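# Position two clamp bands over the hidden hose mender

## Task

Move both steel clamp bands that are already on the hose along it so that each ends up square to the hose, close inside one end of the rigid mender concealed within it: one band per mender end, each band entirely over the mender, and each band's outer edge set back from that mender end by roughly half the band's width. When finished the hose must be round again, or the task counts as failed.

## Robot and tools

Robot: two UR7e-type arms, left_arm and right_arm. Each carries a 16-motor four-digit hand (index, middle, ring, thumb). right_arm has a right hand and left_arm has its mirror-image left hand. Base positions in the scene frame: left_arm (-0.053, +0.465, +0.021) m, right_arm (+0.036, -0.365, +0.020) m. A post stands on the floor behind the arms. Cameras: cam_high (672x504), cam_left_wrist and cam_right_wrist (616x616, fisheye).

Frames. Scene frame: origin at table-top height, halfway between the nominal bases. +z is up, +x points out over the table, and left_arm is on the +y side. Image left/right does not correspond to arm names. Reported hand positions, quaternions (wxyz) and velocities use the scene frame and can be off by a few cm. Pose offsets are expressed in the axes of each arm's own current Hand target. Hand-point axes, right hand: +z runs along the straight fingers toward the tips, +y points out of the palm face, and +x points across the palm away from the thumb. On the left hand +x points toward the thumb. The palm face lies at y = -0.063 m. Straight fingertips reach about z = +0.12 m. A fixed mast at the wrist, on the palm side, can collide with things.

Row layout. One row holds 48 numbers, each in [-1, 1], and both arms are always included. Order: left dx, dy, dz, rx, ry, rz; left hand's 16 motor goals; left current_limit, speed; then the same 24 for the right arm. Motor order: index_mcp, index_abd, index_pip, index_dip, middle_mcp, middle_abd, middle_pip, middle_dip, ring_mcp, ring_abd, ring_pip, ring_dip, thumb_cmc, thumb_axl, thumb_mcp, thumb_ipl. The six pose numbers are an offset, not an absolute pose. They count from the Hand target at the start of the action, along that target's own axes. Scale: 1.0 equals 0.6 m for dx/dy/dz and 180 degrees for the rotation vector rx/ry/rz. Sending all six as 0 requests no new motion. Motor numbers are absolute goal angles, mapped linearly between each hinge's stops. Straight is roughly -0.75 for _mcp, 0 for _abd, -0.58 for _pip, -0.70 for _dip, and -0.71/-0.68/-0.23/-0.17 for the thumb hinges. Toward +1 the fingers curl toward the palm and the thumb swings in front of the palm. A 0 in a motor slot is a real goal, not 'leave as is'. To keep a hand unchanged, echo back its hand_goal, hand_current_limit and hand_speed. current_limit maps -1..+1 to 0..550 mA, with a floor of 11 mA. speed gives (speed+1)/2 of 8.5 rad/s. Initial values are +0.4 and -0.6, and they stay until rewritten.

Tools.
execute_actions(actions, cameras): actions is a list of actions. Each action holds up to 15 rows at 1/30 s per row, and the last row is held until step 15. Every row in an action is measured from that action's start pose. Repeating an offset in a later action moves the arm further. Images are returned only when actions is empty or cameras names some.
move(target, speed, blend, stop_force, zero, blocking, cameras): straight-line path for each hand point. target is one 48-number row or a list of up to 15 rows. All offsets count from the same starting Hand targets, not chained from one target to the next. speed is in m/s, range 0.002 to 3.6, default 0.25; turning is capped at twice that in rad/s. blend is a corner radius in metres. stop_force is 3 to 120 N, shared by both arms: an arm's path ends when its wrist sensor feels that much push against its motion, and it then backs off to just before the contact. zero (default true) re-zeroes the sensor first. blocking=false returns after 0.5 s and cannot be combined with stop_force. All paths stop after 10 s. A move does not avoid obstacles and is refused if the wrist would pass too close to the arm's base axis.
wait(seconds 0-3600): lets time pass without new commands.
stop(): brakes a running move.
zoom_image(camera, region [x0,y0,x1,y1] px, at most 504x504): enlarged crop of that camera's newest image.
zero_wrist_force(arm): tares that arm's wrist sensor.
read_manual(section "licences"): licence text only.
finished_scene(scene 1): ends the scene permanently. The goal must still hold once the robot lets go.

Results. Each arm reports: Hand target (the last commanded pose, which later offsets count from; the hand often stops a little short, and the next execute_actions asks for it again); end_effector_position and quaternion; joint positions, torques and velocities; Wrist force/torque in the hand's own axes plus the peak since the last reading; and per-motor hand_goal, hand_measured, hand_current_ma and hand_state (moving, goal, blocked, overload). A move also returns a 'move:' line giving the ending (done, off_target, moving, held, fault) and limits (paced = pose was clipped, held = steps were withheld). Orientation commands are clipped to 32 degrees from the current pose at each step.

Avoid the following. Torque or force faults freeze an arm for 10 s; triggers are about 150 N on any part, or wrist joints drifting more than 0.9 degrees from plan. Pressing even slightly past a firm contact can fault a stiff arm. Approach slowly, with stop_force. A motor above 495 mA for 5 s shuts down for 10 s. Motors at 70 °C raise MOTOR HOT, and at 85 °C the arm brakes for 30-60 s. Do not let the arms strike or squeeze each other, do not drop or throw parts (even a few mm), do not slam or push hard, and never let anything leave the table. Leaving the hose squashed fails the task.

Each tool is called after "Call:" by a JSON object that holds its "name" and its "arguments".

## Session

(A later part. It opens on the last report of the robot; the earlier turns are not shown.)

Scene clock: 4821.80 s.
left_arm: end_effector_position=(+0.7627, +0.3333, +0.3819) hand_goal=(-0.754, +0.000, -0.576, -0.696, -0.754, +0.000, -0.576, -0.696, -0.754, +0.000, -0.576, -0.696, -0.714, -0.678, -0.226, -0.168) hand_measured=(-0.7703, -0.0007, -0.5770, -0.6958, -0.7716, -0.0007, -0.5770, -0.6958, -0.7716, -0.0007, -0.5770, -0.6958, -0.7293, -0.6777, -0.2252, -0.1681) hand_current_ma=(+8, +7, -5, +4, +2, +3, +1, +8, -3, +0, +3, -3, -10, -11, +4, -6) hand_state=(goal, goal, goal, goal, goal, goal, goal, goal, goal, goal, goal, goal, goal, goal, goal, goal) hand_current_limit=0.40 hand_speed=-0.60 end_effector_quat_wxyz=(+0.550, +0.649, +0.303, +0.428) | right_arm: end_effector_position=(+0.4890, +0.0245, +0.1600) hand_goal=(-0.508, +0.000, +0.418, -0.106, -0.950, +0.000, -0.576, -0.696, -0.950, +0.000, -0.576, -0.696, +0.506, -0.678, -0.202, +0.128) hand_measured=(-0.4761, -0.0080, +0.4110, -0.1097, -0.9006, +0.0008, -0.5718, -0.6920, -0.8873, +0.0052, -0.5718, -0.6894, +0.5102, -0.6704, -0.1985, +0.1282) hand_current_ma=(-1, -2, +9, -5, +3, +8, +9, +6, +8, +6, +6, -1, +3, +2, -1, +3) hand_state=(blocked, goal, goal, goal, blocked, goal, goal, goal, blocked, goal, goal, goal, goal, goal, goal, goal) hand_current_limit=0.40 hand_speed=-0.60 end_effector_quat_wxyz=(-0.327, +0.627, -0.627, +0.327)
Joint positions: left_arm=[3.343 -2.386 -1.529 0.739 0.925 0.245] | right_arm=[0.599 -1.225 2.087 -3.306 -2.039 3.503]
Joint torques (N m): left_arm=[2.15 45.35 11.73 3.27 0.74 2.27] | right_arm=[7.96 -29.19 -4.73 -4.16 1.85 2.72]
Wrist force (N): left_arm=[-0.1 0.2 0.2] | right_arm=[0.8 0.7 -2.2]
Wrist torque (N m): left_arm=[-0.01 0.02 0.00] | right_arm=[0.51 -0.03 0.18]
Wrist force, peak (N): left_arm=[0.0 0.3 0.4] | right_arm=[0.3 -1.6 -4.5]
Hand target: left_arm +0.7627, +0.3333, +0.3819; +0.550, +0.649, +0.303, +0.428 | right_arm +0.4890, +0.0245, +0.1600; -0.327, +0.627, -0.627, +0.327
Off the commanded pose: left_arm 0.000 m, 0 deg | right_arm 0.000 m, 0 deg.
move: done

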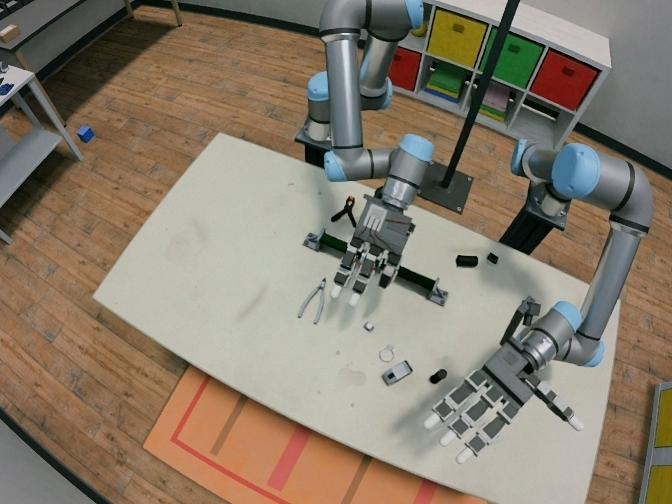

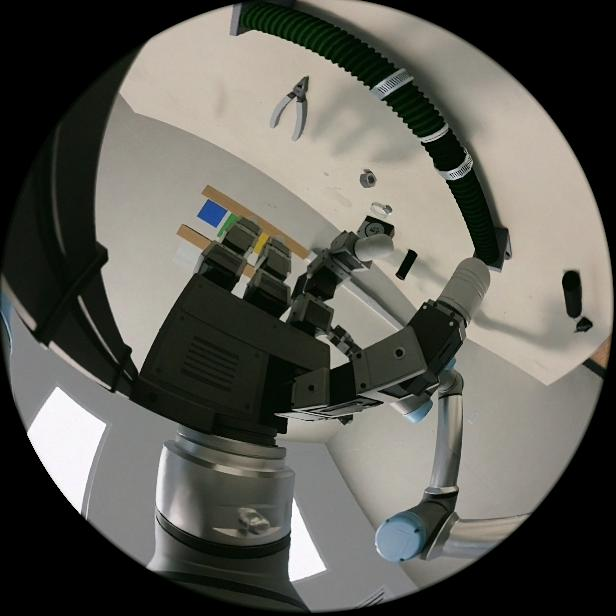

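Call:
{"name": "move", "arguments": {"target": [[0,0,0,0,0,0,-0.754,0,-0.576,-0.696,-0.754,0,-0.576,-0.696,-0.754,0,-0.576,-0.696,-0.714,-0.678,-0.226,-0.168,0.4,-0.6,0,0.116,0.0813,0,0,0,-0.507,0,0.4175,-0.106,-0.95,0,-0.576,-0.696,-0.95,0,-0.576,-0.696,0.506,-0.677,-0.202,0.1286,0.4,-0.6],[0,0,0,0,0,0,-0.754,0,-0.576,-0.696,-0.754,0,-0.576,-0.696,-0.754,0,-0.576,-0.696,-0.714,-0.678,-0.226,-0.168,0.4,-0.6,0,0.1424,0.0997,0,0,0,-0.507,0,0.4175,-0.106,-0.95,0,-0.576,-0.696,-0.95,0,-0.576,-0.696,0.506,-0.677,-0.202,0.1286,0.4,-0.6]], "speed": [0.1,0.04], "stop_force": 5, "cameras": ["cam_high","cam_right_wrist"]}}

Call:
{"name": "zoom_image", "arguments": {"camera": "cam_right_wrist", "region": [350, 120, 530, 300]}}

Scene clock: 4838.73 s.
left_arm: end_effector_position=(+0.7627, +0.3333, +0.3819) hand_goal=(-0.754, +0.000, -0.576, -0.696, -0.754, +0.000, -0.576, -0.696, -0.754, +0.000, -0.576, -0.696, -0.714, -0.678, -0.226, -0.168) hand_measured=(-0.7703, +0.0008, -0.5770, -0.6958, -0.7716, -0.0007, -0.5770, -0.6958, -0.7716, -0.0007, -0.5757, -0.6958, -0.7293, -0.6767, -0.2262, -0.1672) hand_current_ma=(+9, +9, -3, +6, -7, +4, -5, +7, -1, +0, +5, -1, -5, -13, +5, -6) hand_state=(goal, goal, goal, goal, goal, goal, goal, goal, goal, goal, goal, goal, goal, goal, goal, goal) hand_current_limit=0.40 hand_speed=-0.60 end_effector_quat_wxyz=(+0.550, +0.649, +0.303, +0.428) | right_arm: end_effector_position=(+0.4891, +0.0244, +0.0557) hand_goal=(-0.508, +0.000, +0.418, -0.106, -0.950, +0.000, -0.576, -0.696, -0.950, +0.000, -0.576, -0.696, +0.506, -0.678, -0.202, +0.128) hand_measured=(-0.4761, -0.0080, +0.4098, -0.1097, -0.9006, -0.0007, -0.5705, -0.6920, -0.8873, +0.0052, -0.5718, -0.6881, +0.5102, -0.6714, -0.1985, +0.1282) hand_current_ma=(+0, +3, +6, -5, +8, +8, +6, +4, +9, +5, +6, +0, +1, +3, -3, +2) hand_state=(blocked, goal, goal, goal, blocked, goal, goal, goal, blocked, goal, goal, goal, goal, goal, goal, goal) hand_current_limit=0.40 hand_speed=-0.60 end_effector_quat_wxyz=(-0.327, +0.627, -0.627, +0.327)
Joint positions: left_arm=[3.343 -2.386 -1.529 0.739 0.925 0.245] | right_arm=[0.599 -0.984 2.123 -3.583 -2.039 3.503]
Joint torques (N m): left_arm=[3.01 45.91 12.11 3.24 0.68 2.22] | right_arm=[-2.94 -44.05 -15.8 -1.01 -0.14 -2.82]
Wrist force (N): left_arm=[0.2 0.0 0.2] | right_arm=[0.6 0.7 -2.0]
Wrist torque (N m): left_arm=[-0.02 -0.02 0.03] | right_arm=[0.52 0.01 0.19]
Wrist force, peak (N): left_arm=[0.2 -0.1 0.5] | right_arm=[0.7 -0.3 -2.7]
Hand target: left_arm +0.7627, +0.3333, +0.3819; +0.550, +0.649, +0.303, +0.428 | right_arm +0.4891, +0.0245, +0.0557; -0.327, +0.627, -0.627, +0.327
Off the commanded pose: left_arm 0.000 m, 0 deg | right_arm 0.000 m, 0 deg.
move: done

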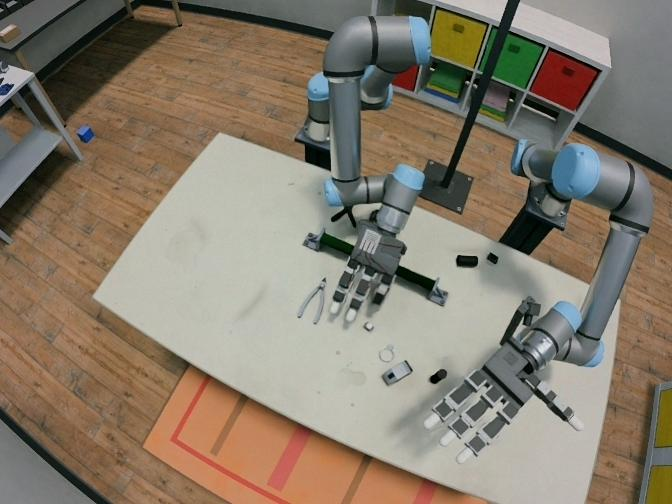

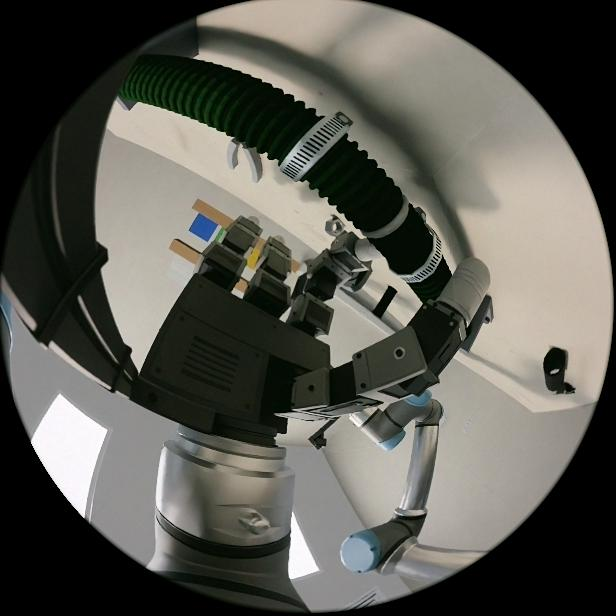

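Scaled by 2.800 from the camera's image (finer frame: 880x880).

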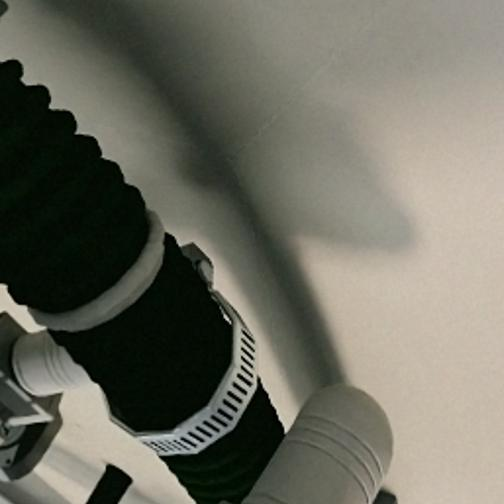

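Call:
{"name": "move", "arguments": {"target": [0,0,0,0,0,0,-0.754,0,-0.576,-0.696,-0.754,0,-0.576,-0.696,-0.754,0,-0.576,-0.696,-0.714,-0.678,-0.226,-0.168,0.4,-0.6,0.00001,0,0,0,0,0,-0.1,0,0.5,-0.095,-0.95,0,-0.576,-0.696,-0.95,0,-0.576,-0.696,0.53,-0.677,0.1,0.2,0.4,-0.85], "speed": 0.04, "cameras": ["cam_right_wrist"]}}

Call:
{"name": "zoom_image", "arguments": {"camera": "cam_right_wrist", "region": [350, 180, 510, 340]}}

Scene clock: 4852.97 s.
left_arm: end_effector_position=(+0.7627, +0.3333, +0.3819) hand_goal=(-0.754, +0.000, -0.576, -0.696, -0.754, +0.000, -0.576, -0.696, -0.754, +0.000, -0.576, -0.696, -0.714, -0.678, -0.226, -0.168) hand_measured=(-0.7691, -0.0007, -0.5770, -0.6958, -0.7716, +0.0008, -0.5770, -0.6958, -0.7716, +0.0008, -0.5770, -0.6958, -0.7293, -0.6777, -0.2262, -0.1672) hand_current_ma=(+11, +10, -7, +6, -5, +6, -2, +11, +3, -7, +1, -3, -6, -11, +4, -5) hand_state=(goal, goal, goal, goal, goal, goal, goal, goal, goal, goal, goal, goal, goal, goal, goal, goal) hand_current_limit=0.40 hand_speed=-0.60 end_effector_quat_wxyz=(+0.550, +0.649, +0.303, +0.428) | right_arm: end_effector_position=(+0.4891, +0.0245, +0.0557) hand_goal=(-0.100, +0.000, +0.500, -0.096, -0.950, +0.000, -0.576, -0.696, -0.950, +0.000, -0.576, -0.696, +0.530, -0.678, +0.100, +0.200) hand_measured=(-0.3772, -0.0095, +0.4688, -0.1008, -0.9018, +0.0008, -0.5718, -0.6920, -0.8885, +0.0052, -0.5718, -0.6881, +0.5215, -0.6756, -0.1243, +0.1558) hand_current_ma=(-218, -3, -1, -2, +9, +3, +4, -2, +12, +6, +10, -2, +6, -2, -213, -6) hand_state=(blocked, goal, blocked, goal, blocked, goal, goal, goal, blocked, goal, goal, goal, goal, goal, blocked, blocked) hand_current_limit=0.40 hand_speed=-0.85 end_effector_quat_wxyz=(-0.327, +0.627, -0.627, +0.327)
Joint positions: left_arm=[3.343 -2.386 -1.529 0.739 0.925 0.245] | right_arm=[0.599 -0.984 2.123 -3.583 -2.039 3.503]
Joint torques (N m): left_arm=[2.29 45.75 12.17 3.19 0.7 2.23] | right_arm=[5.03 -41.57 -22.33 -1.91 -1.51 -1.84]
Wrist force (N): left_arm=[0.2 0.0 0.3] | right_arm=[0.4 -1.4 -2.1]
Wrist torque (N m): left_arm=[-0.01 -0.01 0.02] | right_arm=[0.38 0.02 0.22]
Wrist force, peak (N): left_arm=[0.0 -0.5 0.3] | right_arm=[0.5 -2.3 -3.6]
Hand target: left_arm +0.7627, +0.3333, +0.3819; +0.550, +0.649, +0.303, +0.428 | right_arm +0.4891, +0.0245, +0.0557; -0.327, +0.627, -0.627, +0.327
Off the commanded pose: left_arm 0.000 m, 0 deg | right_arm 0.000 m, 0 deg.
move: done

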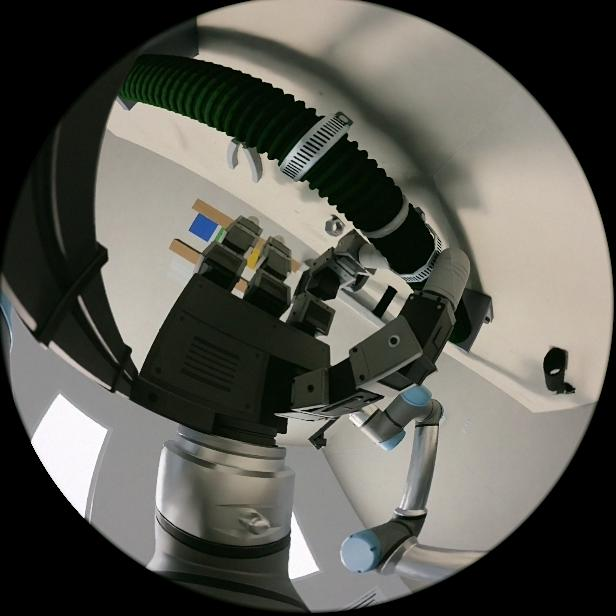

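Scaled by 3.150 from the camera's image (finer frame: 880x880).

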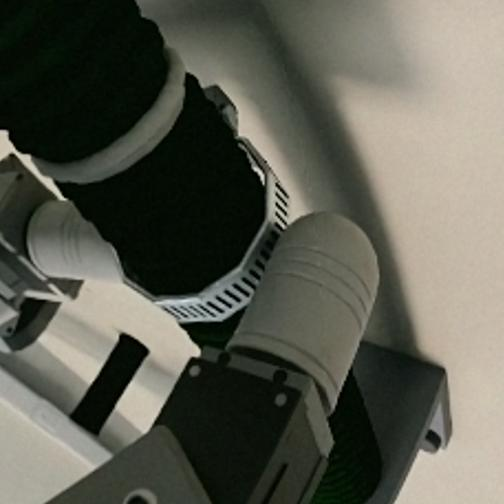

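Call:
{"name": "move", "arguments": {"target": [0,0,0,0,0,0,-0.754,0,-0.576,-0.696,-0.754,0,-0.576,-0.696,-0.754,0,-0.576,-0.696,-0.714,-0.678,-0.226,-0.168,0.4,-0.6,0.005,0,0,0,0,0,-0.1,0,0.5,-0.095,-0.95,0,-0.576,-0.696,-0.95,0,-0.576,-0.696,0.6,-0.677,0.1,0.2,0.4,-0.85], "speed": 0.005, "stop_force": 9, "cameras": ["cam_right_wrist"]}}

Call:
{"name": "zoom_image", "arguments": {"camera": "cam_right_wrist", "region": [350, 180, 510, 340]}}

Scene clock: 4864.83 s.
left_arm: end_effector_position=(+0.7627, +0.3333, +0.3819) hand_goal=(-0.754, +0.000, -0.576, -0.696, -0.754, +0.000, -0.576, -0.696, -0.754, +0.000, -0.576, -0.696, -0.714, -0.678, -0.226, -0.168) hand_measured=(-0.7703, -0.0007, -0.5770, -0.6958, -0.7716, -0.0007, -0.5770, -0.6958, -0.7716, +0.0008, -0.5770, -0.6958, -0.7293, -0.6777, -0.2262, -0.1672) hand_current_ma=(+4, +8, -9, +9, -2, +0, -3, +7, +2, -2, +1, -3, -9, -7, +3, -5) hand_state=(goal, goal, goal, goal, goal, goal, goal, goal, goal, goal, goal, goal, goal, goal, goal, goal) hand_current_limit=0.40 hand_speed=-0.60 end_effector_quat_wxyz=(+0.550, +0.649, +0.303, +0.428) | right_arm: end_effector_position=(+0.4891, +0.0214, +0.0557) hand_goal=(-0.100, +0.000, +0.500, -0.096, -0.950, +0.000, -0.576, -0.696, -0.950, +0.000, -0.576, -0.696, +0.600, -0.678, +0.100, +0.200) hand_measured=(-0.3772, -0.0095, +0.4675, -0.0944, -0.9018, -0.0007, -0.5705, -0.6932, -0.8873, +0.0066, -0.5705, -0.6894, +0.5140, -0.7020, -0.1203, +0.1511) hand_current_ma=(-223, +0, -1, -10, +6, +7, +8, +2, +8, +3, +4, +0, -28, -2, -210, -13) hand_state=(blocked, goal, blocked, goal, blocked, goal, goal, goal, blocked, goal, goal, goal, blocked, blocked, blocked, blocked) hand_current_limit=0.40 hand_speed=-0.85 end_effector_quat_wxyz=(-0.327, +0.627, -0.627, +0.327)
Joint positions: left_arm=[3.343 -2.386 -1.529 0.739 0.925 0.245] | right_arm=[0.594 -0.987 2.13 -3.589 -2.035 3.499]
Joint torques (N m): left_arm=[2.94 45.72 12.16 3.23 0.77 2.19] | right_arm=[3.81 -36.82 -12.12 -1.07 -1.19 -1.36]
Wrist force (N): left_arm=[-0.1 0.1 0.2] | right_arm=[-3.7 -1.7 -0.9]
Wrist torque (N m): left_arm=[0.00 0.02 -0.01] | right_arm=[0.35 0.16 0.44]
Wrist force, peak (N): left_arm=[0.2 0.2 0.4] | right_arm=[-3.4 -2.7 -2.5]
Hand target: left_arm +0.7627, +0.3333, +0.3819; +0.550, +0.649, +0.303, +0.428 | right_arm +0.4891, +0.0215, +0.0557; -0.327, +0.627, -0.627, +0.327
Off the commanded pose: left_arm 0.000 m, 0 deg | right_arm 0.000 m, 0 deg.
move: done

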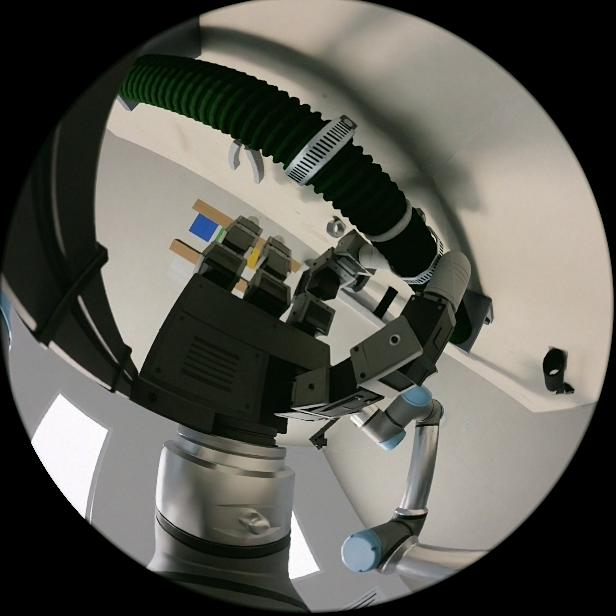

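Scaled by 3.150 from the camera's image (finer frame: 880x880).

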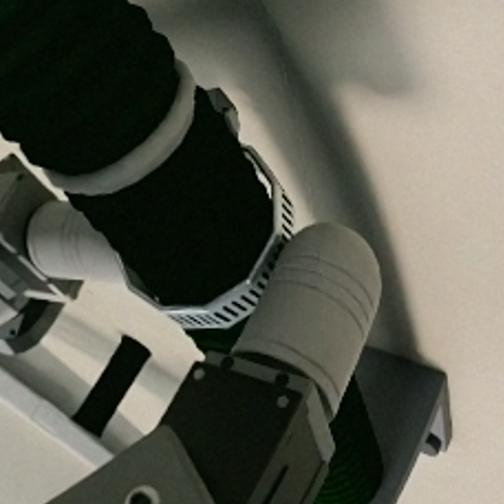

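Call:
{"name": "move", "arguments": {"target": [0,0,0,0,0,0,-0.754,0,-0.576,-0.696,-0.754,0,-0.576,-0.696,-0.754,0,-0.576,-0.696,-0.714,-0.678,-0.226,-0.168,0.4,-0.6,0.0035,0,0,0,0,0,-0.1,0,0.5,-0.095,-0.95,0,-0.576,-0.696,-0.95,0,-0.576,-0.696,0.6,-0.677,0.1,0.2,0.4,-0.85], "speed": 0.005, "stop_force": 9, "cameras": ["cam_right_wrist"]}}

Call:
{"name": "zoom_image", "arguments": {"camera": "cam_right_wrist", "region": [350, 180, 510, 340]}}

Scene clock: 4882.70 s.
left_arm: end_effector_position=(+0.7627, +0.3333, +0.3819) hand_goal=(-0.754, +0.000, -0.576, -0.696, -0.754, +0.000, -0.576, -0.696, -0.754, +0.000, -0.576, -0.696, -0.714, -0.678, -0.226, -0.168) hand_measured=(-0.7703, +0.0008, -0.5770, -0.6958, -0.7716, -0.0007, -0.5770, -0.6958, -0.7716, -0.0007, -0.5770, -0.6958, -0.7293, -0.6767, -0.2262, -0.1681) hand_current_ma=(+9, +6, -4, +6, -2, +3, +1, +7, +1, -2, +4, -3, -9, -9, +2, -4) hand_state=(goal, goal, goal, goal, goal, goal, goal, goal, goal, goal, goal, goal, goal, goal, goal, goal) hand_current_limit=0.40 hand_speed=-0.60 end_effector_quat_wxyz=(+0.550, +0.649, +0.303, +0.428) | right_arm: end_effector_position=(+0.4891, +0.0193, +0.0557) hand_goal=(-0.100, +0.000, +0.500, -0.096, -0.950, +0.000, -0.576, -0.696, -0.950, +0.000, -0.576, -0.696, +0.600, -0.678, +0.100, +0.200) hand_measured=(-0.3772, -0.0109, +0.4662, -0.0893, -0.9018, -0.0007, -0.5705, -0.6920, -0.8885, +0.0066, -0.5718, -0.6881, +0.4989, -0.7072, -0.1193, +0.1492) hand_current_ma=(-223, -2, +4, -1, +5, +7, +8, +2, +9, +5, +5, +3, -37, -7, -208, -13) hand_state=(blocked, goal, blocked, goal, blocked, goal, goal, goal, blocked, goal, goal, goal, blocked, blocked, blocked, blocked) hand_current_limit=0.40 hand_speed=-0.85 end_effector_quat_wxyz=(-0.327, +0.627, -0.627, +0.327)
Joint positions: left_arm=[3.343 -2.386 -1.529 0.739 0.925 0.245] | right_arm=[0.59 -0.988 2.134 -3.593 -2.032 3.496]
Joint torques (N m): left_arm=[3 45.84 12.09 3.25 0.75 2.15] | right_arm=[-1.1 -37.58 -7.71 -1.32 -1.18 -2.08]
Wrist force (N): left_arm=[-0.2 -0.2 -0.1] | right_arm=[-4.5 -1.9 -0.7]
Wrist torque (N m): left_arm=[-0.02 0.02 0.00] | right_arm=[0.38 0.16 0.49]
Wrist force, peak (N): left_arm=[0.3 -0.2 0.3] | right_arm=[-4.5 -2.6 -1.4]
Hand target: left_arm +0.7627, +0.3333, +0.3819; +0.550, +0.649, +0.303, +0.428 | right_arm +0.4891, +0.0194, +0.0557; -0.327, +0.627, -0.627, +0.327
Off the commanded pose: left_arm 0.000 m, 0 deg | right_arm 0.000 m, 0 deg.
move: done

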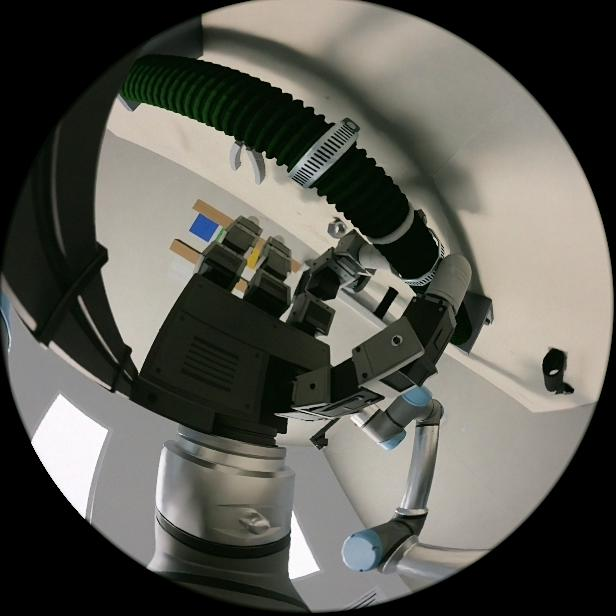

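Scaled by 3.150 from the camera's image (finer frame: 880x880).

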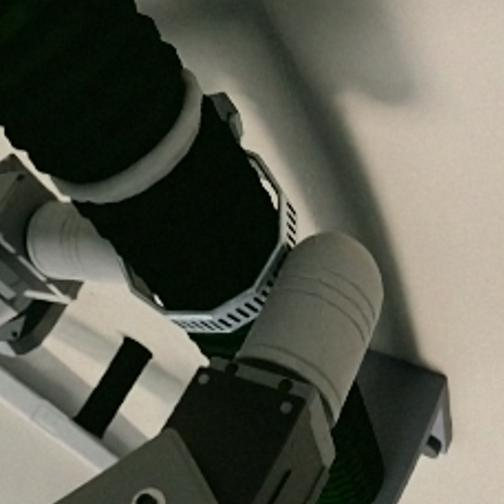

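Call:
{"name": "move", "arguments": {"target": [0,0,0,0,0,0,-0.754,0,-0.576,-0.696,-0.754,0,-0.576,-0.696,-0.754,0,-0.576,-0.696,-0.714,-0.678,-0.226,-0.168,0.4,-0.6,0.00001,0,0,0,0,0,-0.1,0,0.5,-0.095,-0.95,0,-0.576,-0.696,-0.95,0,-0.576,-0.696,1.0,-0.677,0.1,0.2,0.4,-0.9], "speed": 0.005, "cameras": ["cam_right_wrist"]}}

Call:
{"name": "zoom_image", "arguments": {"camera": "cam_right_wrist", "region": [350, 180, 510, 340]}}

Scene clock: 4897.53 s.
left_arm: end_effector_position=(+0.7627, +0.3333, +0.3819) hand_goal=(-0.754, +0.000, -0.576, -0.696, -0.754, +0.000, -0.576, -0.696, -0.754, +0.000, -0.576, -0.696, -0.714, -0.678, -0.226, -0.168) hand_measured=(-0.7703, +0.0008, -0.5770, -0.6958, -0.7716, -0.0007, -0.5770, -0.6958, -0.7716, -0.0007, -0.5770, -0.6958, -0.7293, -0.6777, -0.2262, -0.1681) hand_current_ma=(+7, +9, -6, +11, -4, +0, -5, +11, +1, -4, -2, -7, -6, -11, +6, -3) hand_state=(goal, goal, goal, goal, goal, goal, goal, goal, goal, goal, goal, goal, goal, goal, goal, goal) hand_current_limit=0.40 hand_speed=-0.60 end_effector_quat_wxyz=(+0.550, +0.649, +0.303, +0.428) | right_arm: end_effector_position=(+0.4891, +0.0194, +0.0557) hand_goal=(-0.100, +0.000, +0.500, -0.096, -0.950, +0.000, -0.576, -0.696, -0.950, +0.000, -0.576, -0.696, +1.000, -0.678, +0.100, +0.200) hand_measured=(-0.3772, -0.0109, +0.4662, -0.0906, -0.9018, -0.0007, -0.5705, -0.6920, -0.8873, +0.0052, -0.5718, -0.6881, +0.5027, -0.7093, -0.1183, +0.1492) hand_current_ma=(-227, +1, +0, -4, +6, +4, +7, +0, +10, +4, +5, +1, -188, -8, -204, -15) hand_state=(blocked, goal, blocked, goal, blocked, goal, goal, goal, blocked, goal, goal, goal, moving, moving, blocked, blocked) hand_current_limit=0.40 hand_speed=-0.90 end_effector_quat_wxyz=(-0.327, +0.627, -0.627, +0.327)
Joint positions: left_arm=[3.343 -2.386 -1.529 0.739 0.925 0.245] | right_arm=[0.59 -0.988 2.134 -3.593 -2.032 3.496]
Joint torques (N m): left_arm=[3.64 45.68 11.75 3.25 0.78 2.18] | right_arm=[4.33 -32.25 -20.84 -1.59 -2.91 1.46]
Wrist force (N): left_arm=[-0.1 0.2 0.1] | right_arm=[-4.4 -2.5 -1.5]
Wrist torque (N m): left_arm=[0.01 0.01 0.00] | right_arm=[0.34 0.17 0.49]
Wrist force, peak (N): left_arm=[0.2 -0.5 0.2] | right_arm=[-4.4 -3.0 -1.8]
Hand target: left_arm +0.7627, +0.3333, +0.3819; +0.550, +0.649, +0.303, +0.428 | right_arm +0.4891, +0.0194, +0.0557; -0.327, +0.627, -0.627, +0.327
Off the commanded pose: left_arm 0.000 m, 0 deg | right_arm 0.000 m, 0 deg.
move: done

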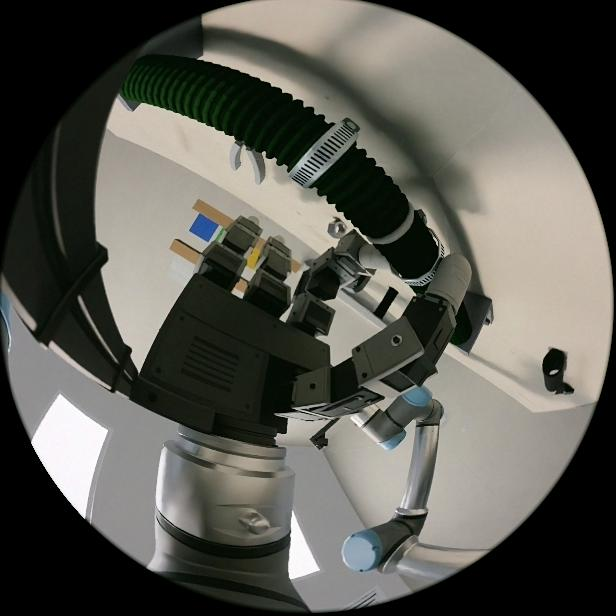

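Scaled by 3.150 from the camera's image (finer frame: 880x880).

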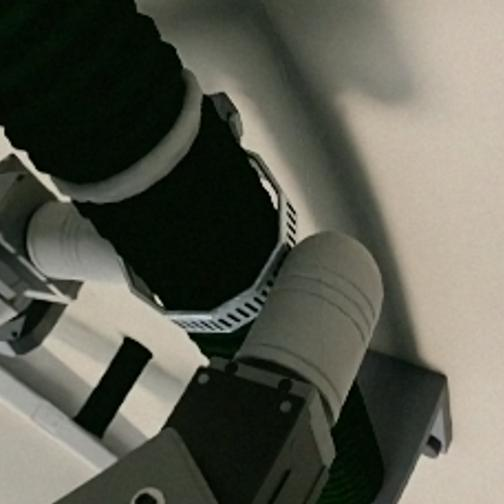

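Call:
{"name": "move", "arguments": {"target": [0,0,0,0,0,0,-0.754,0,-0.576,-0.696,-0.754,0,-0.576,-0.696,-0.754,0,-0.576,-0.696,-0.714,-0.678,-0.226,-0.168,0.4,-0.6,-0.00001,0,0,0,0,0,-0.22,0,0.49,-0.095,-0.95,0,-0.576,-0.696,-0.95,0,-0.576,-0.696,1.0,-0.677,0.0,0.18,0.5,-0.9], "speed": 0.005, "cameras": ["cam_right_wrist"]}}

Call:
{"name": "zoom_image", "arguments": {"camera": "cam_right_wrist", "region": [350, 180, 510, 340]}}

Scene clock: 4908.43 s.
left_arm: end_effector_position=(+0.7627, +0.3333, +0.3819) hand_goal=(-0.754, +0.000, -0.576, -0.696, -0.754, +0.000, -0.576, -0.696, -0.754, +0.000, -0.576, -0.696, -0.714, -0.678, -0.226, -0.168) hand_measured=(-0.7691, +0.0008, -0.5770, -0.6958, -0.7716, -0.0007, -0.5770, -0.6958, -0.7716, -0.0007, -0.5770, -0.6958, -0.7305, -0.6767, -0.2262, -0.1681) hand_current_ma=(+8, +6, -7, +6, -3, +3, +0, +9, +1, -3, +4, -1, -4, -8, +1, -4) hand_state=(goal, goal, goal, goal, goal, goal, goal, goal, goal, goal, goal, goal, goal, goal, goal, goal) hand_current_limit=0.40 hand_speed=-0.60 end_effector_quat_wxyz=(+0.550, +0.649, +0.303, +0.428) | right_arm: end_effector_position=(+0.4891, +0.0194, +0.0557) hand_goal=(-0.220, +0.000, +0.490, -0.096, -0.950, +0.000, -0.576, -0.696, -0.950, +0.000, -0.576, -0.696, +1.000, -0.678, +0.000, +0.180) hand_measured=(-0.3591, -0.0109, +0.4585, -0.0906, -0.9006, -0.0007, -0.5718, -0.6932, -0.8885, +0.0052, -0.5718, -0.6894, +0.7501, -0.7272, -0.0965, +0.1330) hand_current_ma=(-73, +1, +1, -5, +7, +6, +5, +2, +6, +1, +6, +2, -165, -16, -54, -10) hand_state=(blocked, goal, blocked, goal, blocked, goal, goal, goal, blocked, goal, goal, goal, blocked, blocked, blocked, blocked) hand_current_limit=0.50 hand_speed=-0.90 end_effector_quat_wxyz=(-0.327, +0.627, -0.627, +0.327)
Joint positions: left_arm=[3.343 -2.386 -1.529 0.739 0.925 0.245] | right_arm=[0.59 -0.988 2.134 -3.593 -2.032 3.496]
Joint torques (N m): left_arm=[3.67 45.98 12.18 3.3 0.82 2.22] | right_arm=[-3.68 -35.53 -10.56 -2.8 -1.03 -0.29]
Wrist force (N): left_arm=[0.3 -0.3 0.5] | right_arm=[-1.5 0.2 -1.9]
Wrist torque (N m): left_arm=[-0.08 -0.02 0.04] | right_arm=[0.46 0.10 0.50]
Wrist force, peak (N): left_arm=[0.3 -0.3 0.5] | right_arm=[-5.3 -3.3 -3.5]
Hand target: left_arm +0.7627, +0.3333, +0.3819; +0.550, +0.649, +0.303, +0.428 | right_arm +0.4891, +0.0194, +0.0557; -0.327, +0.627, -0.627, +0.327
Off the commanded pose: left_arm 0.000 m, 0 deg | right_arm 0.000 m, 0 deg.
move: done

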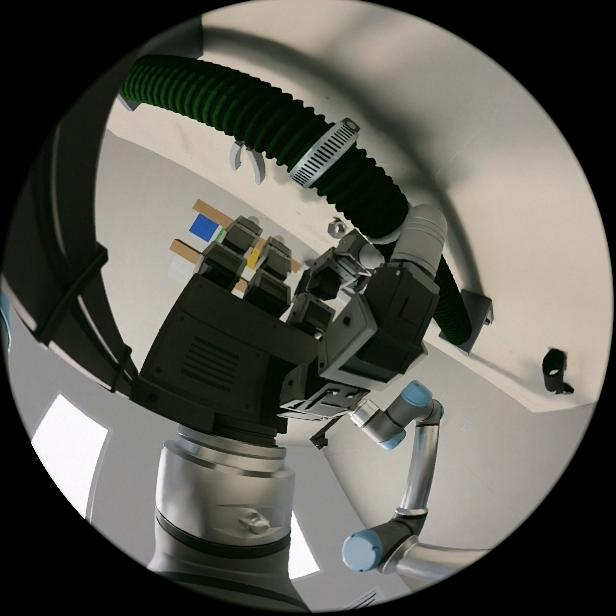

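Scaled by 3.150 from the camera's image (finer frame: 880x880).

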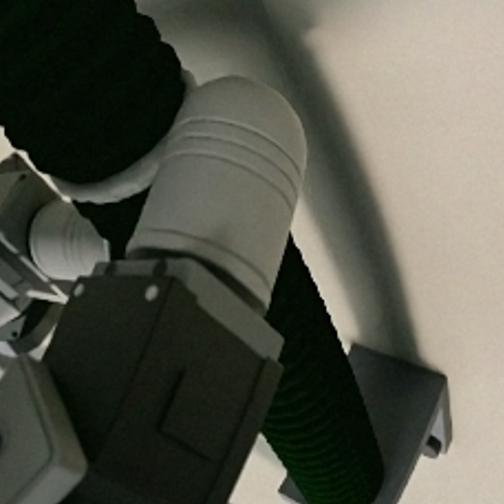

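Call:
{"name": "move", "arguments": {"target": [[0,0,0,0,0,0,-0.754,0,-0.576,-0.696,-0.754,0,-0.576,-0.696,-0.754,0,-0.576,-0.696,-0.714,-0.678,-0.226,-0.168,0.4,-0.6,0.00001,0,0,0,0,0,-0.507,0,0.4175,-0.106,-0.95,0,-0.576,-0.696,-0.95,0,-0.576,-0.696,0.75,-0.677,-0.25,0.1286,0.4,-0.7],[0,0,0,0,0,0,-0.754,0,-0.576,-0.696,-0.754,0,-0.576,-0.696,-0.754,0,-0.576,-0.696,-0.714,-0.678,-0.226,-0.168,0.4,-0.6,-0.00001,0,0,0,0,0,-0.507,0,0.4175,-0.106,-0.95,0,-0.576,-0.696,-0.95,0,-0.576,-0.696,0.506,-0.677,-0.25,0.1286,0.4,-0.6]], "speed": 0.02, "cameras": ["cam_right_wrist"]}}

Call:
{"name": "zoom_image", "arguments": {"camera": "cam_right_wrist", "region": [350, 180, 510, 340]}}

Scene clock: 4922.70 s.
left_arm: end_effector_position=(+0.7627, +0.3333, +0.3819) hand_goal=(-0.754, +0.000, -0.576, -0.696, -0.754, +0.000, -0.576, -0.696, -0.754, +0.000, -0.576, -0.696, -0.714, -0.678, -0.226, -0.168) hand_measured=(-0.7703, +0.0008, -0.5770, -0.6958, -0.7716, -0.0007, -0.5770, -0.6958, -0.7716, -0.0007, -0.5770, -0.6958, -0.7293, -0.6767, -0.2262, -0.1681) hand_current_ma=(+9, +8, -7, +7, -7, +7, -3, +8, +0, -3, +2, -6, -7, -7, +4, -7) hand_state=(goal, goal, goal, goal, goal, goal, goal, goal, goal, goal, goal, goal, goal, goal, goal, goal) hand_current_limit=0.40 hand_speed=-0.60 end_effector_quat_wxyz=(+0.550, +0.649, +0.303, +0.428) | right_arm: end_effector_position=(+0.4891, +0.0194, +0.0557) hand_goal=(-0.508, +0.000, +0.418, -0.106, -0.950, +0.000, -0.576, -0.696, -0.950, +0.000, -0.576, -0.696, +0.506, -0.678, -0.250, +0.128) hand_measured=(-0.4809, -0.0109, +0.4213, -0.0982, -0.9006, -0.0007, -0.5718, -0.6932, -0.8873, +0.0052, -0.5718, -0.6881, +0.5090, -0.6841, -0.2381, +0.1225) hand_current_ma=(-3, -3, +7, -3, +8, +3, +8, +5, +7, +5, +8, +1, +1, -1, -2, +3) hand_state=(blocked, goal, goal, goal, blocked, goal, goal, goal, blocked, goal, goal, goal, goal, goal, goal, goal) hand_current_limit=0.40 hand_speed=-0.60 end_effector_quat_wxyz=(-0.327, +0.627, -0.627, +0.327)
Joint positions: left_arm=[3.343 -2.386 -1.529 0.739 0.925 0.245] | right_arm=[0.59 -0.988 2.134 -3.593 -2.032 3.496]
Joint torques (N m): left_arm=[3.83 45.7 12.26 3.29 0.82 2.13] | right_arm=[-3.43 -35.88 -10.88 -1.12 -1.31 -0.2]
Wrist force (N): left_arm=[0.0 0.1 0.1] | right_arm=[0.8 0.3 -2.3]
Wrist torque (N m): left_arm=[-0.02 0.00 0.01] | right_arm=[0.50 -0.03 0.32]
Wrist force, peak (N): left_arm=[0.5 -0.1 0.2] | right_arm=[-1.5 -0.8 -3.6]
Hand target: left_arm +0.7627, +0.3333, +0.3819; +0.550, +0.649, +0.303, +0.428 | right_arm +0.4891, +0.0194, +0.0557; -0.327, +0.627, -0.627, +0.327
Off the commanded pose: left_arm 0.000 m, 0 deg | right_arm 0.000 m, 0 deg.
move: done

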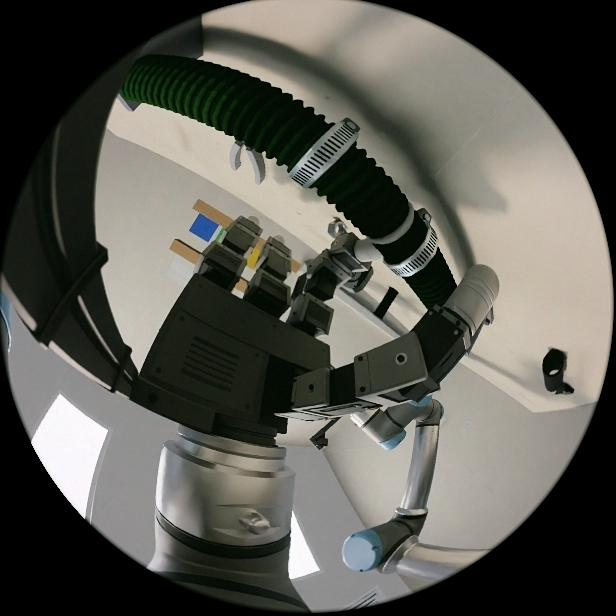

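Scaled by 3.150 from the camera's image (finer frame: 880x880).

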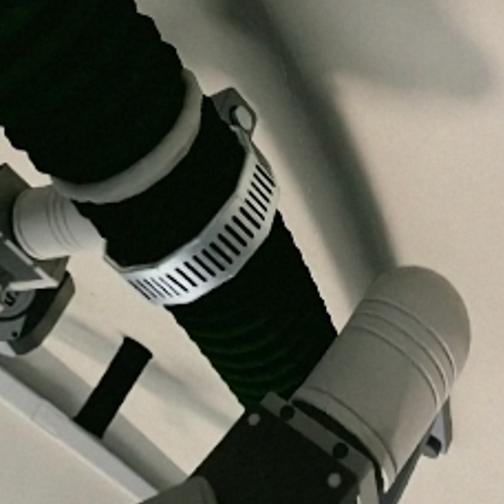

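Call:
{"name": "move", "arguments": {"target": [[0,0,0,0,0,0,-0.754,0,-0.576,-0.696,-0.754,0,-0.576,-0.696,-0.754,0,-0.576,-0.696,-0.714,-0.678,-0.226,-0.168,0.4,-0.6,0,-0.1424,-0.0997,0,0,0,-0.507,0,0.4175,-0.106,-0.95,0,-0.576,-0.696,-0.95,0,-0.576,-0.696,0.506,-0.677,-0.25,0.1286,0.4,-0.6],[0,0,0,0,0,0,-0.754,0,-0.576,-0.696,-0.754,0,-0.576,-0.696,-0.754,0,-0.576,-0.696,-0.714,-0.678,-0.226,-0.168,0.4,-0.6,0,-0.1424,-0.2697,0,0,0,-0.507,0,0.4175,-0.106,-0.95,0,-0.576,-0.696,-0.95,0,-0.576,-0.696,0.506,-0.677,-0.25,0.1286,0.4,-0.6]], "speed": [0.08,0.15], "cameras": ["cam_high","cam_right_wrist"]}}

Call:
{"name": "zoom_image", "arguments": {"camera": "cam_high", "region": [345, 225, 415, 285]}}

Call:
{"name": "zoom_image", "arguments": {"camera": "cam_right_wrist", "region": [350, 80, 500, 230]}}

Scene clock: 4940.70 s.
left_arm: end_effector_position=(+0.7627, +0.3333, +0.3819) hand_goal=(-0.754, +0.000, -0.576, -0.696, -0.754, +0.000, -0.576, -0.696, -0.754, +0.000, -0.576, -0.696, -0.714, -0.678, -0.226, -0.168) hand_measured=(-0.7703, -0.0007, -0.5770, -0.6958, -0.7716, -0.0007, -0.5770, -0.6958, -0.7703, -0.0007, -0.5770, -0.6958, -0.7293, -0.6777, -0.2262, -0.1681) hand_current_ma=(+11, +8, -8, +12, -4, +3, -1, +14, +0, -6, +5, -6, -6, -10, +5, -5) hand_state=(goal, goal, goal, goal, goal, goal, goal, goal, goal, goal, goal, goal, goal, goal, goal, goal) hand_current_limit=0.40 hand_speed=-0.60 end_effector_quat_wxyz=(+0.550, +0.649, +0.303, +0.428) | right_arm: end_effector_position=(+0.4054, +0.0194, +0.2184) hand_goal=(-0.508, +0.000, +0.418, -0.106, -0.950, +0.000, -0.576, -0.696, -0.950, +0.000, -0.576, -0.696, +0.506, -0.678, -0.250, +0.128) hand_measured=(-0.4797, -0.0109, +0.4226, -0.0982, -0.9018, +0.0008, -0.5705, -0.6920, -0.8885, +0.0052, -0.5718, -0.6894, +0.5090, -0.6841, -0.2381, +0.1273) hand_current_ma=(-5, -3, +7, -5, +6, +7, +6, +0, +6, +1, +5, -2, +2, -2, -3, +6) hand_state=(blocked, goal, goal, goal, blocked, goal, goal, goal, blocked, goal, goal, goal, goal, goal, goal, goal) hand_current_limit=0.40 hand_speed=-0.60 end_effector_quat_wxyz=(-0.327, +0.627, -0.627, +0.327)
Joint positions: left_arm=[3.343 -2.386 -1.529 0.739 0.925 0.245] | right_arm=[0.704 -1.462 2.185 -3.129 -2.119 3.582]
Joint torques (N m): left_arm=[4.25 45.77 12.37 3.2 0.92 2.23] | right_arm=[-4.73 -27.15 -31.28 -3.3 1.66 -3.09]
Wrist force (N): left_arm=[0.0 0.0 0.1] | right_arm=[0.6 1.0 -2.2]
Wrist torque (N m): left_arm=[-0.02 0.01 0.00] | right_arm=[0.58 0.00 0.28]
Wrist force, peak (N): left_arm=[-0.3 -0.4 0.3] | right_arm=[0.6 0.8 -3.7]
Hand target: left_arm +0.7627, +0.3333, +0.3819; +0.550, +0.649, +0.303, +0.428 | right_arm +0.4054, +0.0194, +0.2185; -0.327, +0.627, -0.627, +0.327
Off the commanded pose: left_arm 0.000 m, 0 deg | right_arm 0.000 m, 0 deg.
move: done

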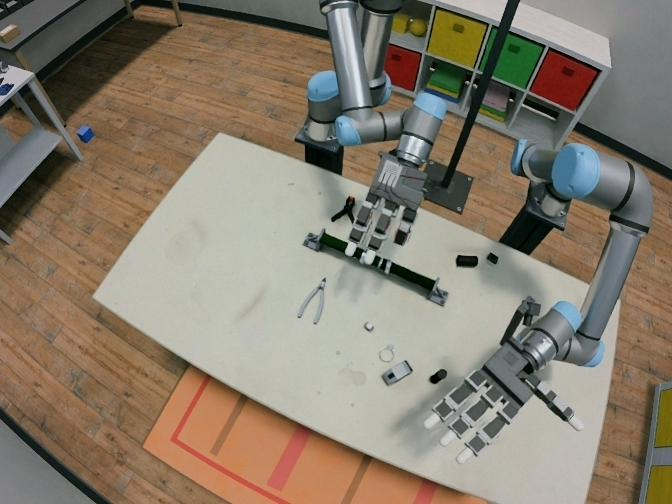

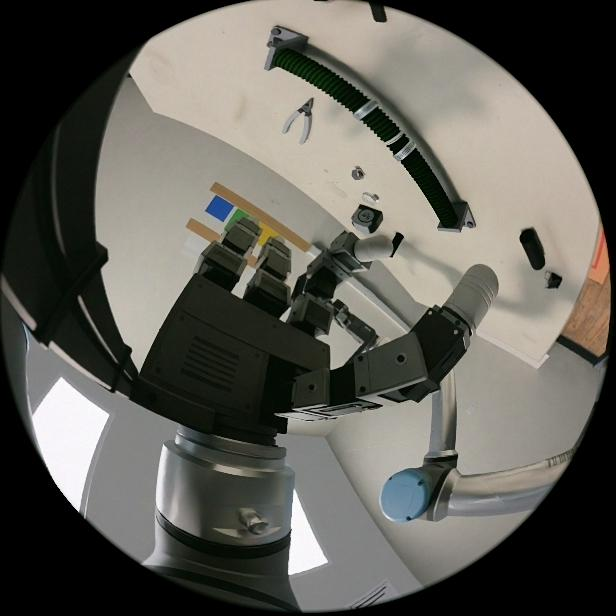

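Scaled by 7.200 from the camera's image (finer frame: 960x720).

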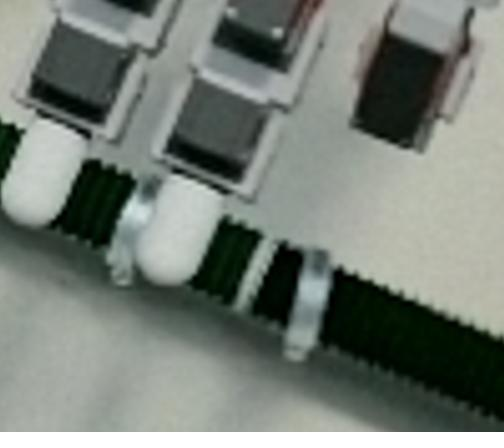

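Scaled by 3.360 from the camera's image (finer frame: 880x880).

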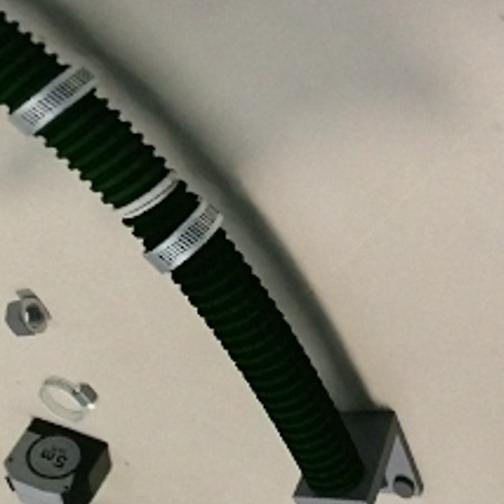

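Call:
{"name": "move", "arguments": {"target": [0,0,0,0,0,0,-0.754,0,-0.576,-0.696,-0.754,0,-0.576,-0.696,-0.754,0,-0.576,-0.696,-0.714,-0.678,-0.226,-0.168,0.4,-0.6,0.0657,-0.016,0.0185,-0.0556,0,0,-0.137,-0.12,-0.576,-0.696,-0.137,0.12,-0.576,-0.696,-0.95,0.14,-0.576,-0.696,-0.714,-0.678,-0.226,-0.168,0.4,-0.6], "speed": 0.2}}

Call:
{"name": "move", "arguments": {"target": [0,0,0,0,0,0,-0.754,0,-0.576,-0.696,-0.754,0,-0.576,-0.696,-0.754,0,-0.576,-0.696,-0.714,-0.678,-0.226,-0.168,0.4,-0.6,-0.01317,-0.02298,0.07012,0,-0.40855,-0.40855,-0.137,-0.12,-0.576,-0.696,-0.137,0.12,-0.576,-0.696,-0.95,0.14,-0.576,-0.696,-0.714,-0.678,-0.226,-0.168,0.4,-0.6], "speed": 0.25, "cameras": ["cam_high","cam_right_wrist"]}}

Call:
{"name": "zoom_image", "arguments": {"camera": "cam_right_wrist", "region": [260, 110, 420, 270]}}

Scene clock: 4980.73 s.
left_arm: end_effector_position=(+0.7627, +0.3333, +0.3819) hand_goal=(-0.754, +0.000, -0.576, -0.696, -0.754, +0.000, -0.576, -0.696, -0.754, +0.000, -0.576, -0.696, -0.714, -0.678, -0.226, -0.168) hand_measured=(-0.7691, -0.0007, -0.5770, -0.6958, -0.7716, -0.0007, -0.5770, -0.6958, -0.7716, -0.0007, -0.5770, -0.6958, -0.7293, -0.6777, -0.2252, -0.1681) hand_current_ma=(+12, +6, -6, +5, -5, +3, -4, +11, +1, -4, +2, -1, -5, -12, +5, -4) hand_state=(goal, goal, goal, goal, goal, goal, goal, goal, goal, goal, goal, goal, goal, goal, goal, goal) hand_current_limit=0.40 hand_speed=-0.60 end_effector_quat_wxyz=(+0.550, +0.649, +0.303, +0.428) | right_arm: end_effector_position=(+0.4200, -0.0200, +0.2200) hand_goal=(-0.138, -0.120, -0.576, -0.696, -0.138, +0.120, -0.576, -0.696, -0.950, +0.140, -0.576, -0.696, -0.714, -0.678, -0.226, -0.168) hand_measured=(-0.1336, -0.1091, -0.5731, -0.6932, -0.1312, +0.1107, -0.5731, -0.6920, -0.8873, +0.1283, -0.5718, -0.6894, -0.6765, -0.6841, -0.2242, -0.1633) hand_current_ma=(-7, +6, +7, -4, -5, +1, +4, +1, +9, +6, +3, -2, +7, -1, -7, +7) hand_state=(goal, goal, goal, goal, goal, goal, goal, goal, blocked, goal, goal, goal, blocked, goal, goal, goal) hand_current_limit=0.40 hand_speed=-0.60 end_effector_quat_wxyz=(-0.271, +0.653, -0.653, +0.271)
Joint positions: left_arm=[3.343 -2.386 -1.529 0.739 0.925 0.245] | right_arm=[0.552 -1.54 2.167 -2.909 -1.941 3.539]
Joint torques (N m): left_arm=[4.44 45.98 12.08 3.14 0.83 2.2] | right_arm=[-6.05 -13.47 -7.45 -1.37 1.25 2.8]
Wrist force (N): left_arm=[0.1 -0.1 0.2] | right_arm=[0.3 0.6 -2.1]
Wrist torque (N m): left_arm=[-0.04 -0.01 0.02] | right_arm=[0.49 0.04 0.09]
Wrist force, peak (N): left_arm=[-0.4 -0.2 0.4] | right_arm=[-0.2 1.2 -2.6]
Hand target: left_arm +0.7627, +0.3333, +0.3819; +0.550, +0.649, +0.303, +0.428 | right_arm +0.4200, -0.0200, +0.2200; -0.271, +0.653, -0.653, +0.271
Off the commanded pose: left_arm 0.000 m, 0 deg | right_arm 0.000 m, 0 deg.
move: done

Scene clock: 4984.87 s.
left_arm: end_effector_position=(+0.7627, +0.3333, +0.3819) hand_goal=(-0.754, +0.000, -0.576, -0.696, -0.754, +0.000, -0.576, -0.696, -0.754, +0.000, -0.576, -0.696, -0.714, -0.678, -0.226, -0.168) hand_measured=(-0.7703, +0.0008, -0.5770, -0.6958, -0.7716, +0.0008, -0.5770, -0.6958, -0.7716, -0.0007, -0.5770, -0.6958, -0.7293, -0.6777, -0.2252, -0.1681) hand_current_ma=(+10, +4, -5, +8, -3, +4, -1, +4, -1, -3, +2, -10, -4, -7, +4, -6) hand_state=(goal, goal, goal, goal, goal, goal, goal, goal, goal, goal, goal, goal, goal, goal, goal, goal) hand_current_limit=0.40 hand_speed=-0.60 end_effector_quat_wxyz=(+0.550, +0.649, +0.303, +0.428) | right_arm: end_effector_position=(+0.4595, -0.0120, +0.2000) hand_goal=(-0.138, -0.120, -0.576, -0.696, -0.138, +0.120, -0.576, -0.696, -0.950, +0.140, -0.576, -0.696, -0.714, -0.678, -0.226, -0.168) hand_measured=(-0.1336, -0.1091, -0.5731, -0.6945, -0.1312, +0.1107, -0.5705, -0.6920, -0.8873, +0.1297, -0.5718, -0.6881, -0.6765, -0.6841, -0.2242, -0.1633) hand_current_ma=(-5, +1, +6, -1, -9, +4, +6, +2, +7, +2, +1, -3, +8, +1, -4, +2) hand_state=(goal, goal, goal, goal, goal, goal, goal, goal, blocked, goal, goal, goal, blocked, goal, goal, goal) hand_current_limit=0.40 hand_speed=-0.60 end_effector_quat_wxyz=(-0.380, +0.917, +0.113, -0.046)
Joint positions: left_arm=[3.343 -2.386 -1.529 0.739 0.925 0.245] | right_arm=[0.269 -1.402 1.878 -2.056 -0.786 1.583]
Joint torques (N m): left_arm=[4.43 45.36 12.1 3.28 0.82 2.21] | right_arm=[-7.18 -37.11 -8.11 -1.27 -0.81 -1.22]
Wrist force (N): left_arm=[0.1 -0.2 0.3] | right_arm=[0.6 0.5 -2.0]
Wrist torque (N m): left_arm=[-0.04 -0.01 0.02] | right_arm=[0.53 -0.01 0.12]
Wrist force, peak (N): left_arm=[0.3 -0.3 0.4] | right_arm=[0.6 0.4 -2.3]
Hand target: left_arm +0.7627, +0.3333, +0.3819; +0.550, +0.649, +0.303, +0.428 | right_arm +0.4595, -0.0121, +0.2000; -0.380, +0.917, +0.113, -0.046
Off the commanded pose: left_arm 0.000 m, 0 deg | right_arm 0.000 m, 0 deg.
move: done

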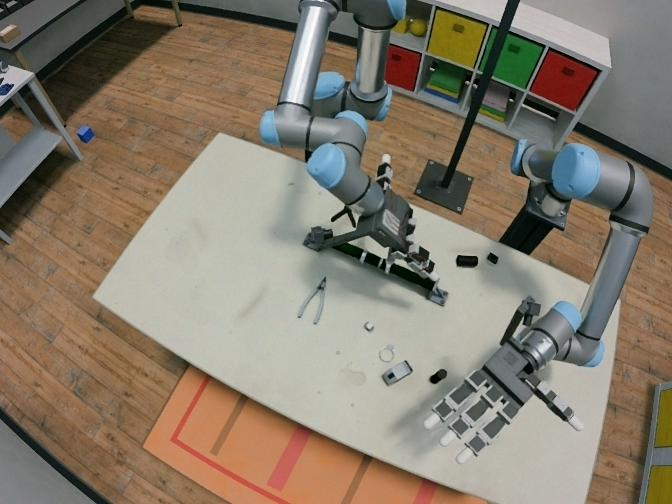

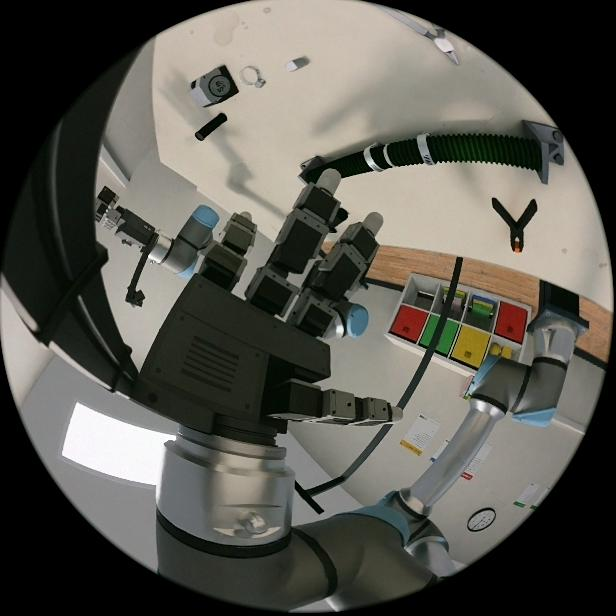

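Scaled by 3.150 from the camera's image (finer frame: 880x880).

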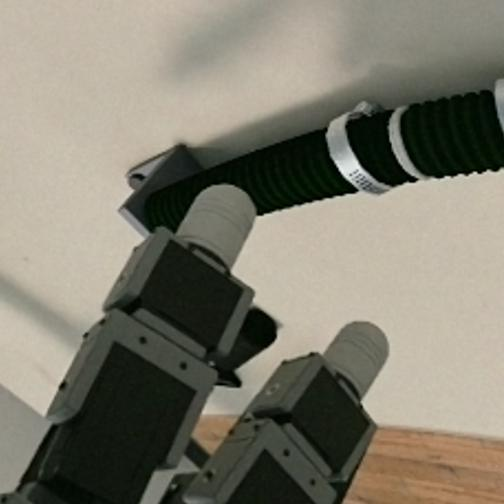

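Call:
{"name": "zoom_image", "arguments": {"camera": "cam_high", "region": [345, 225, 415, 285]}}

Call:
{"name": "zoom_image", "arguments": {"camera": "cam_high", "region": [376, 252, 396, 272]}}

Scaled by 7.200 from the camera's image (finer frame: 960x720).

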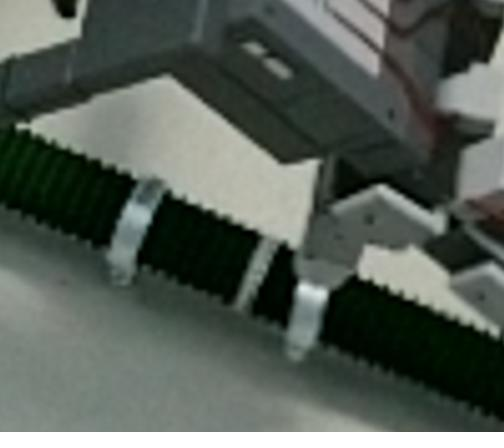

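Scaled by 25.200 from the camera's image (finer frame: 960x720).

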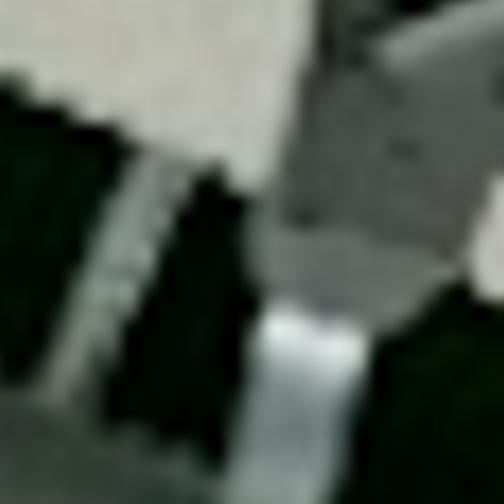

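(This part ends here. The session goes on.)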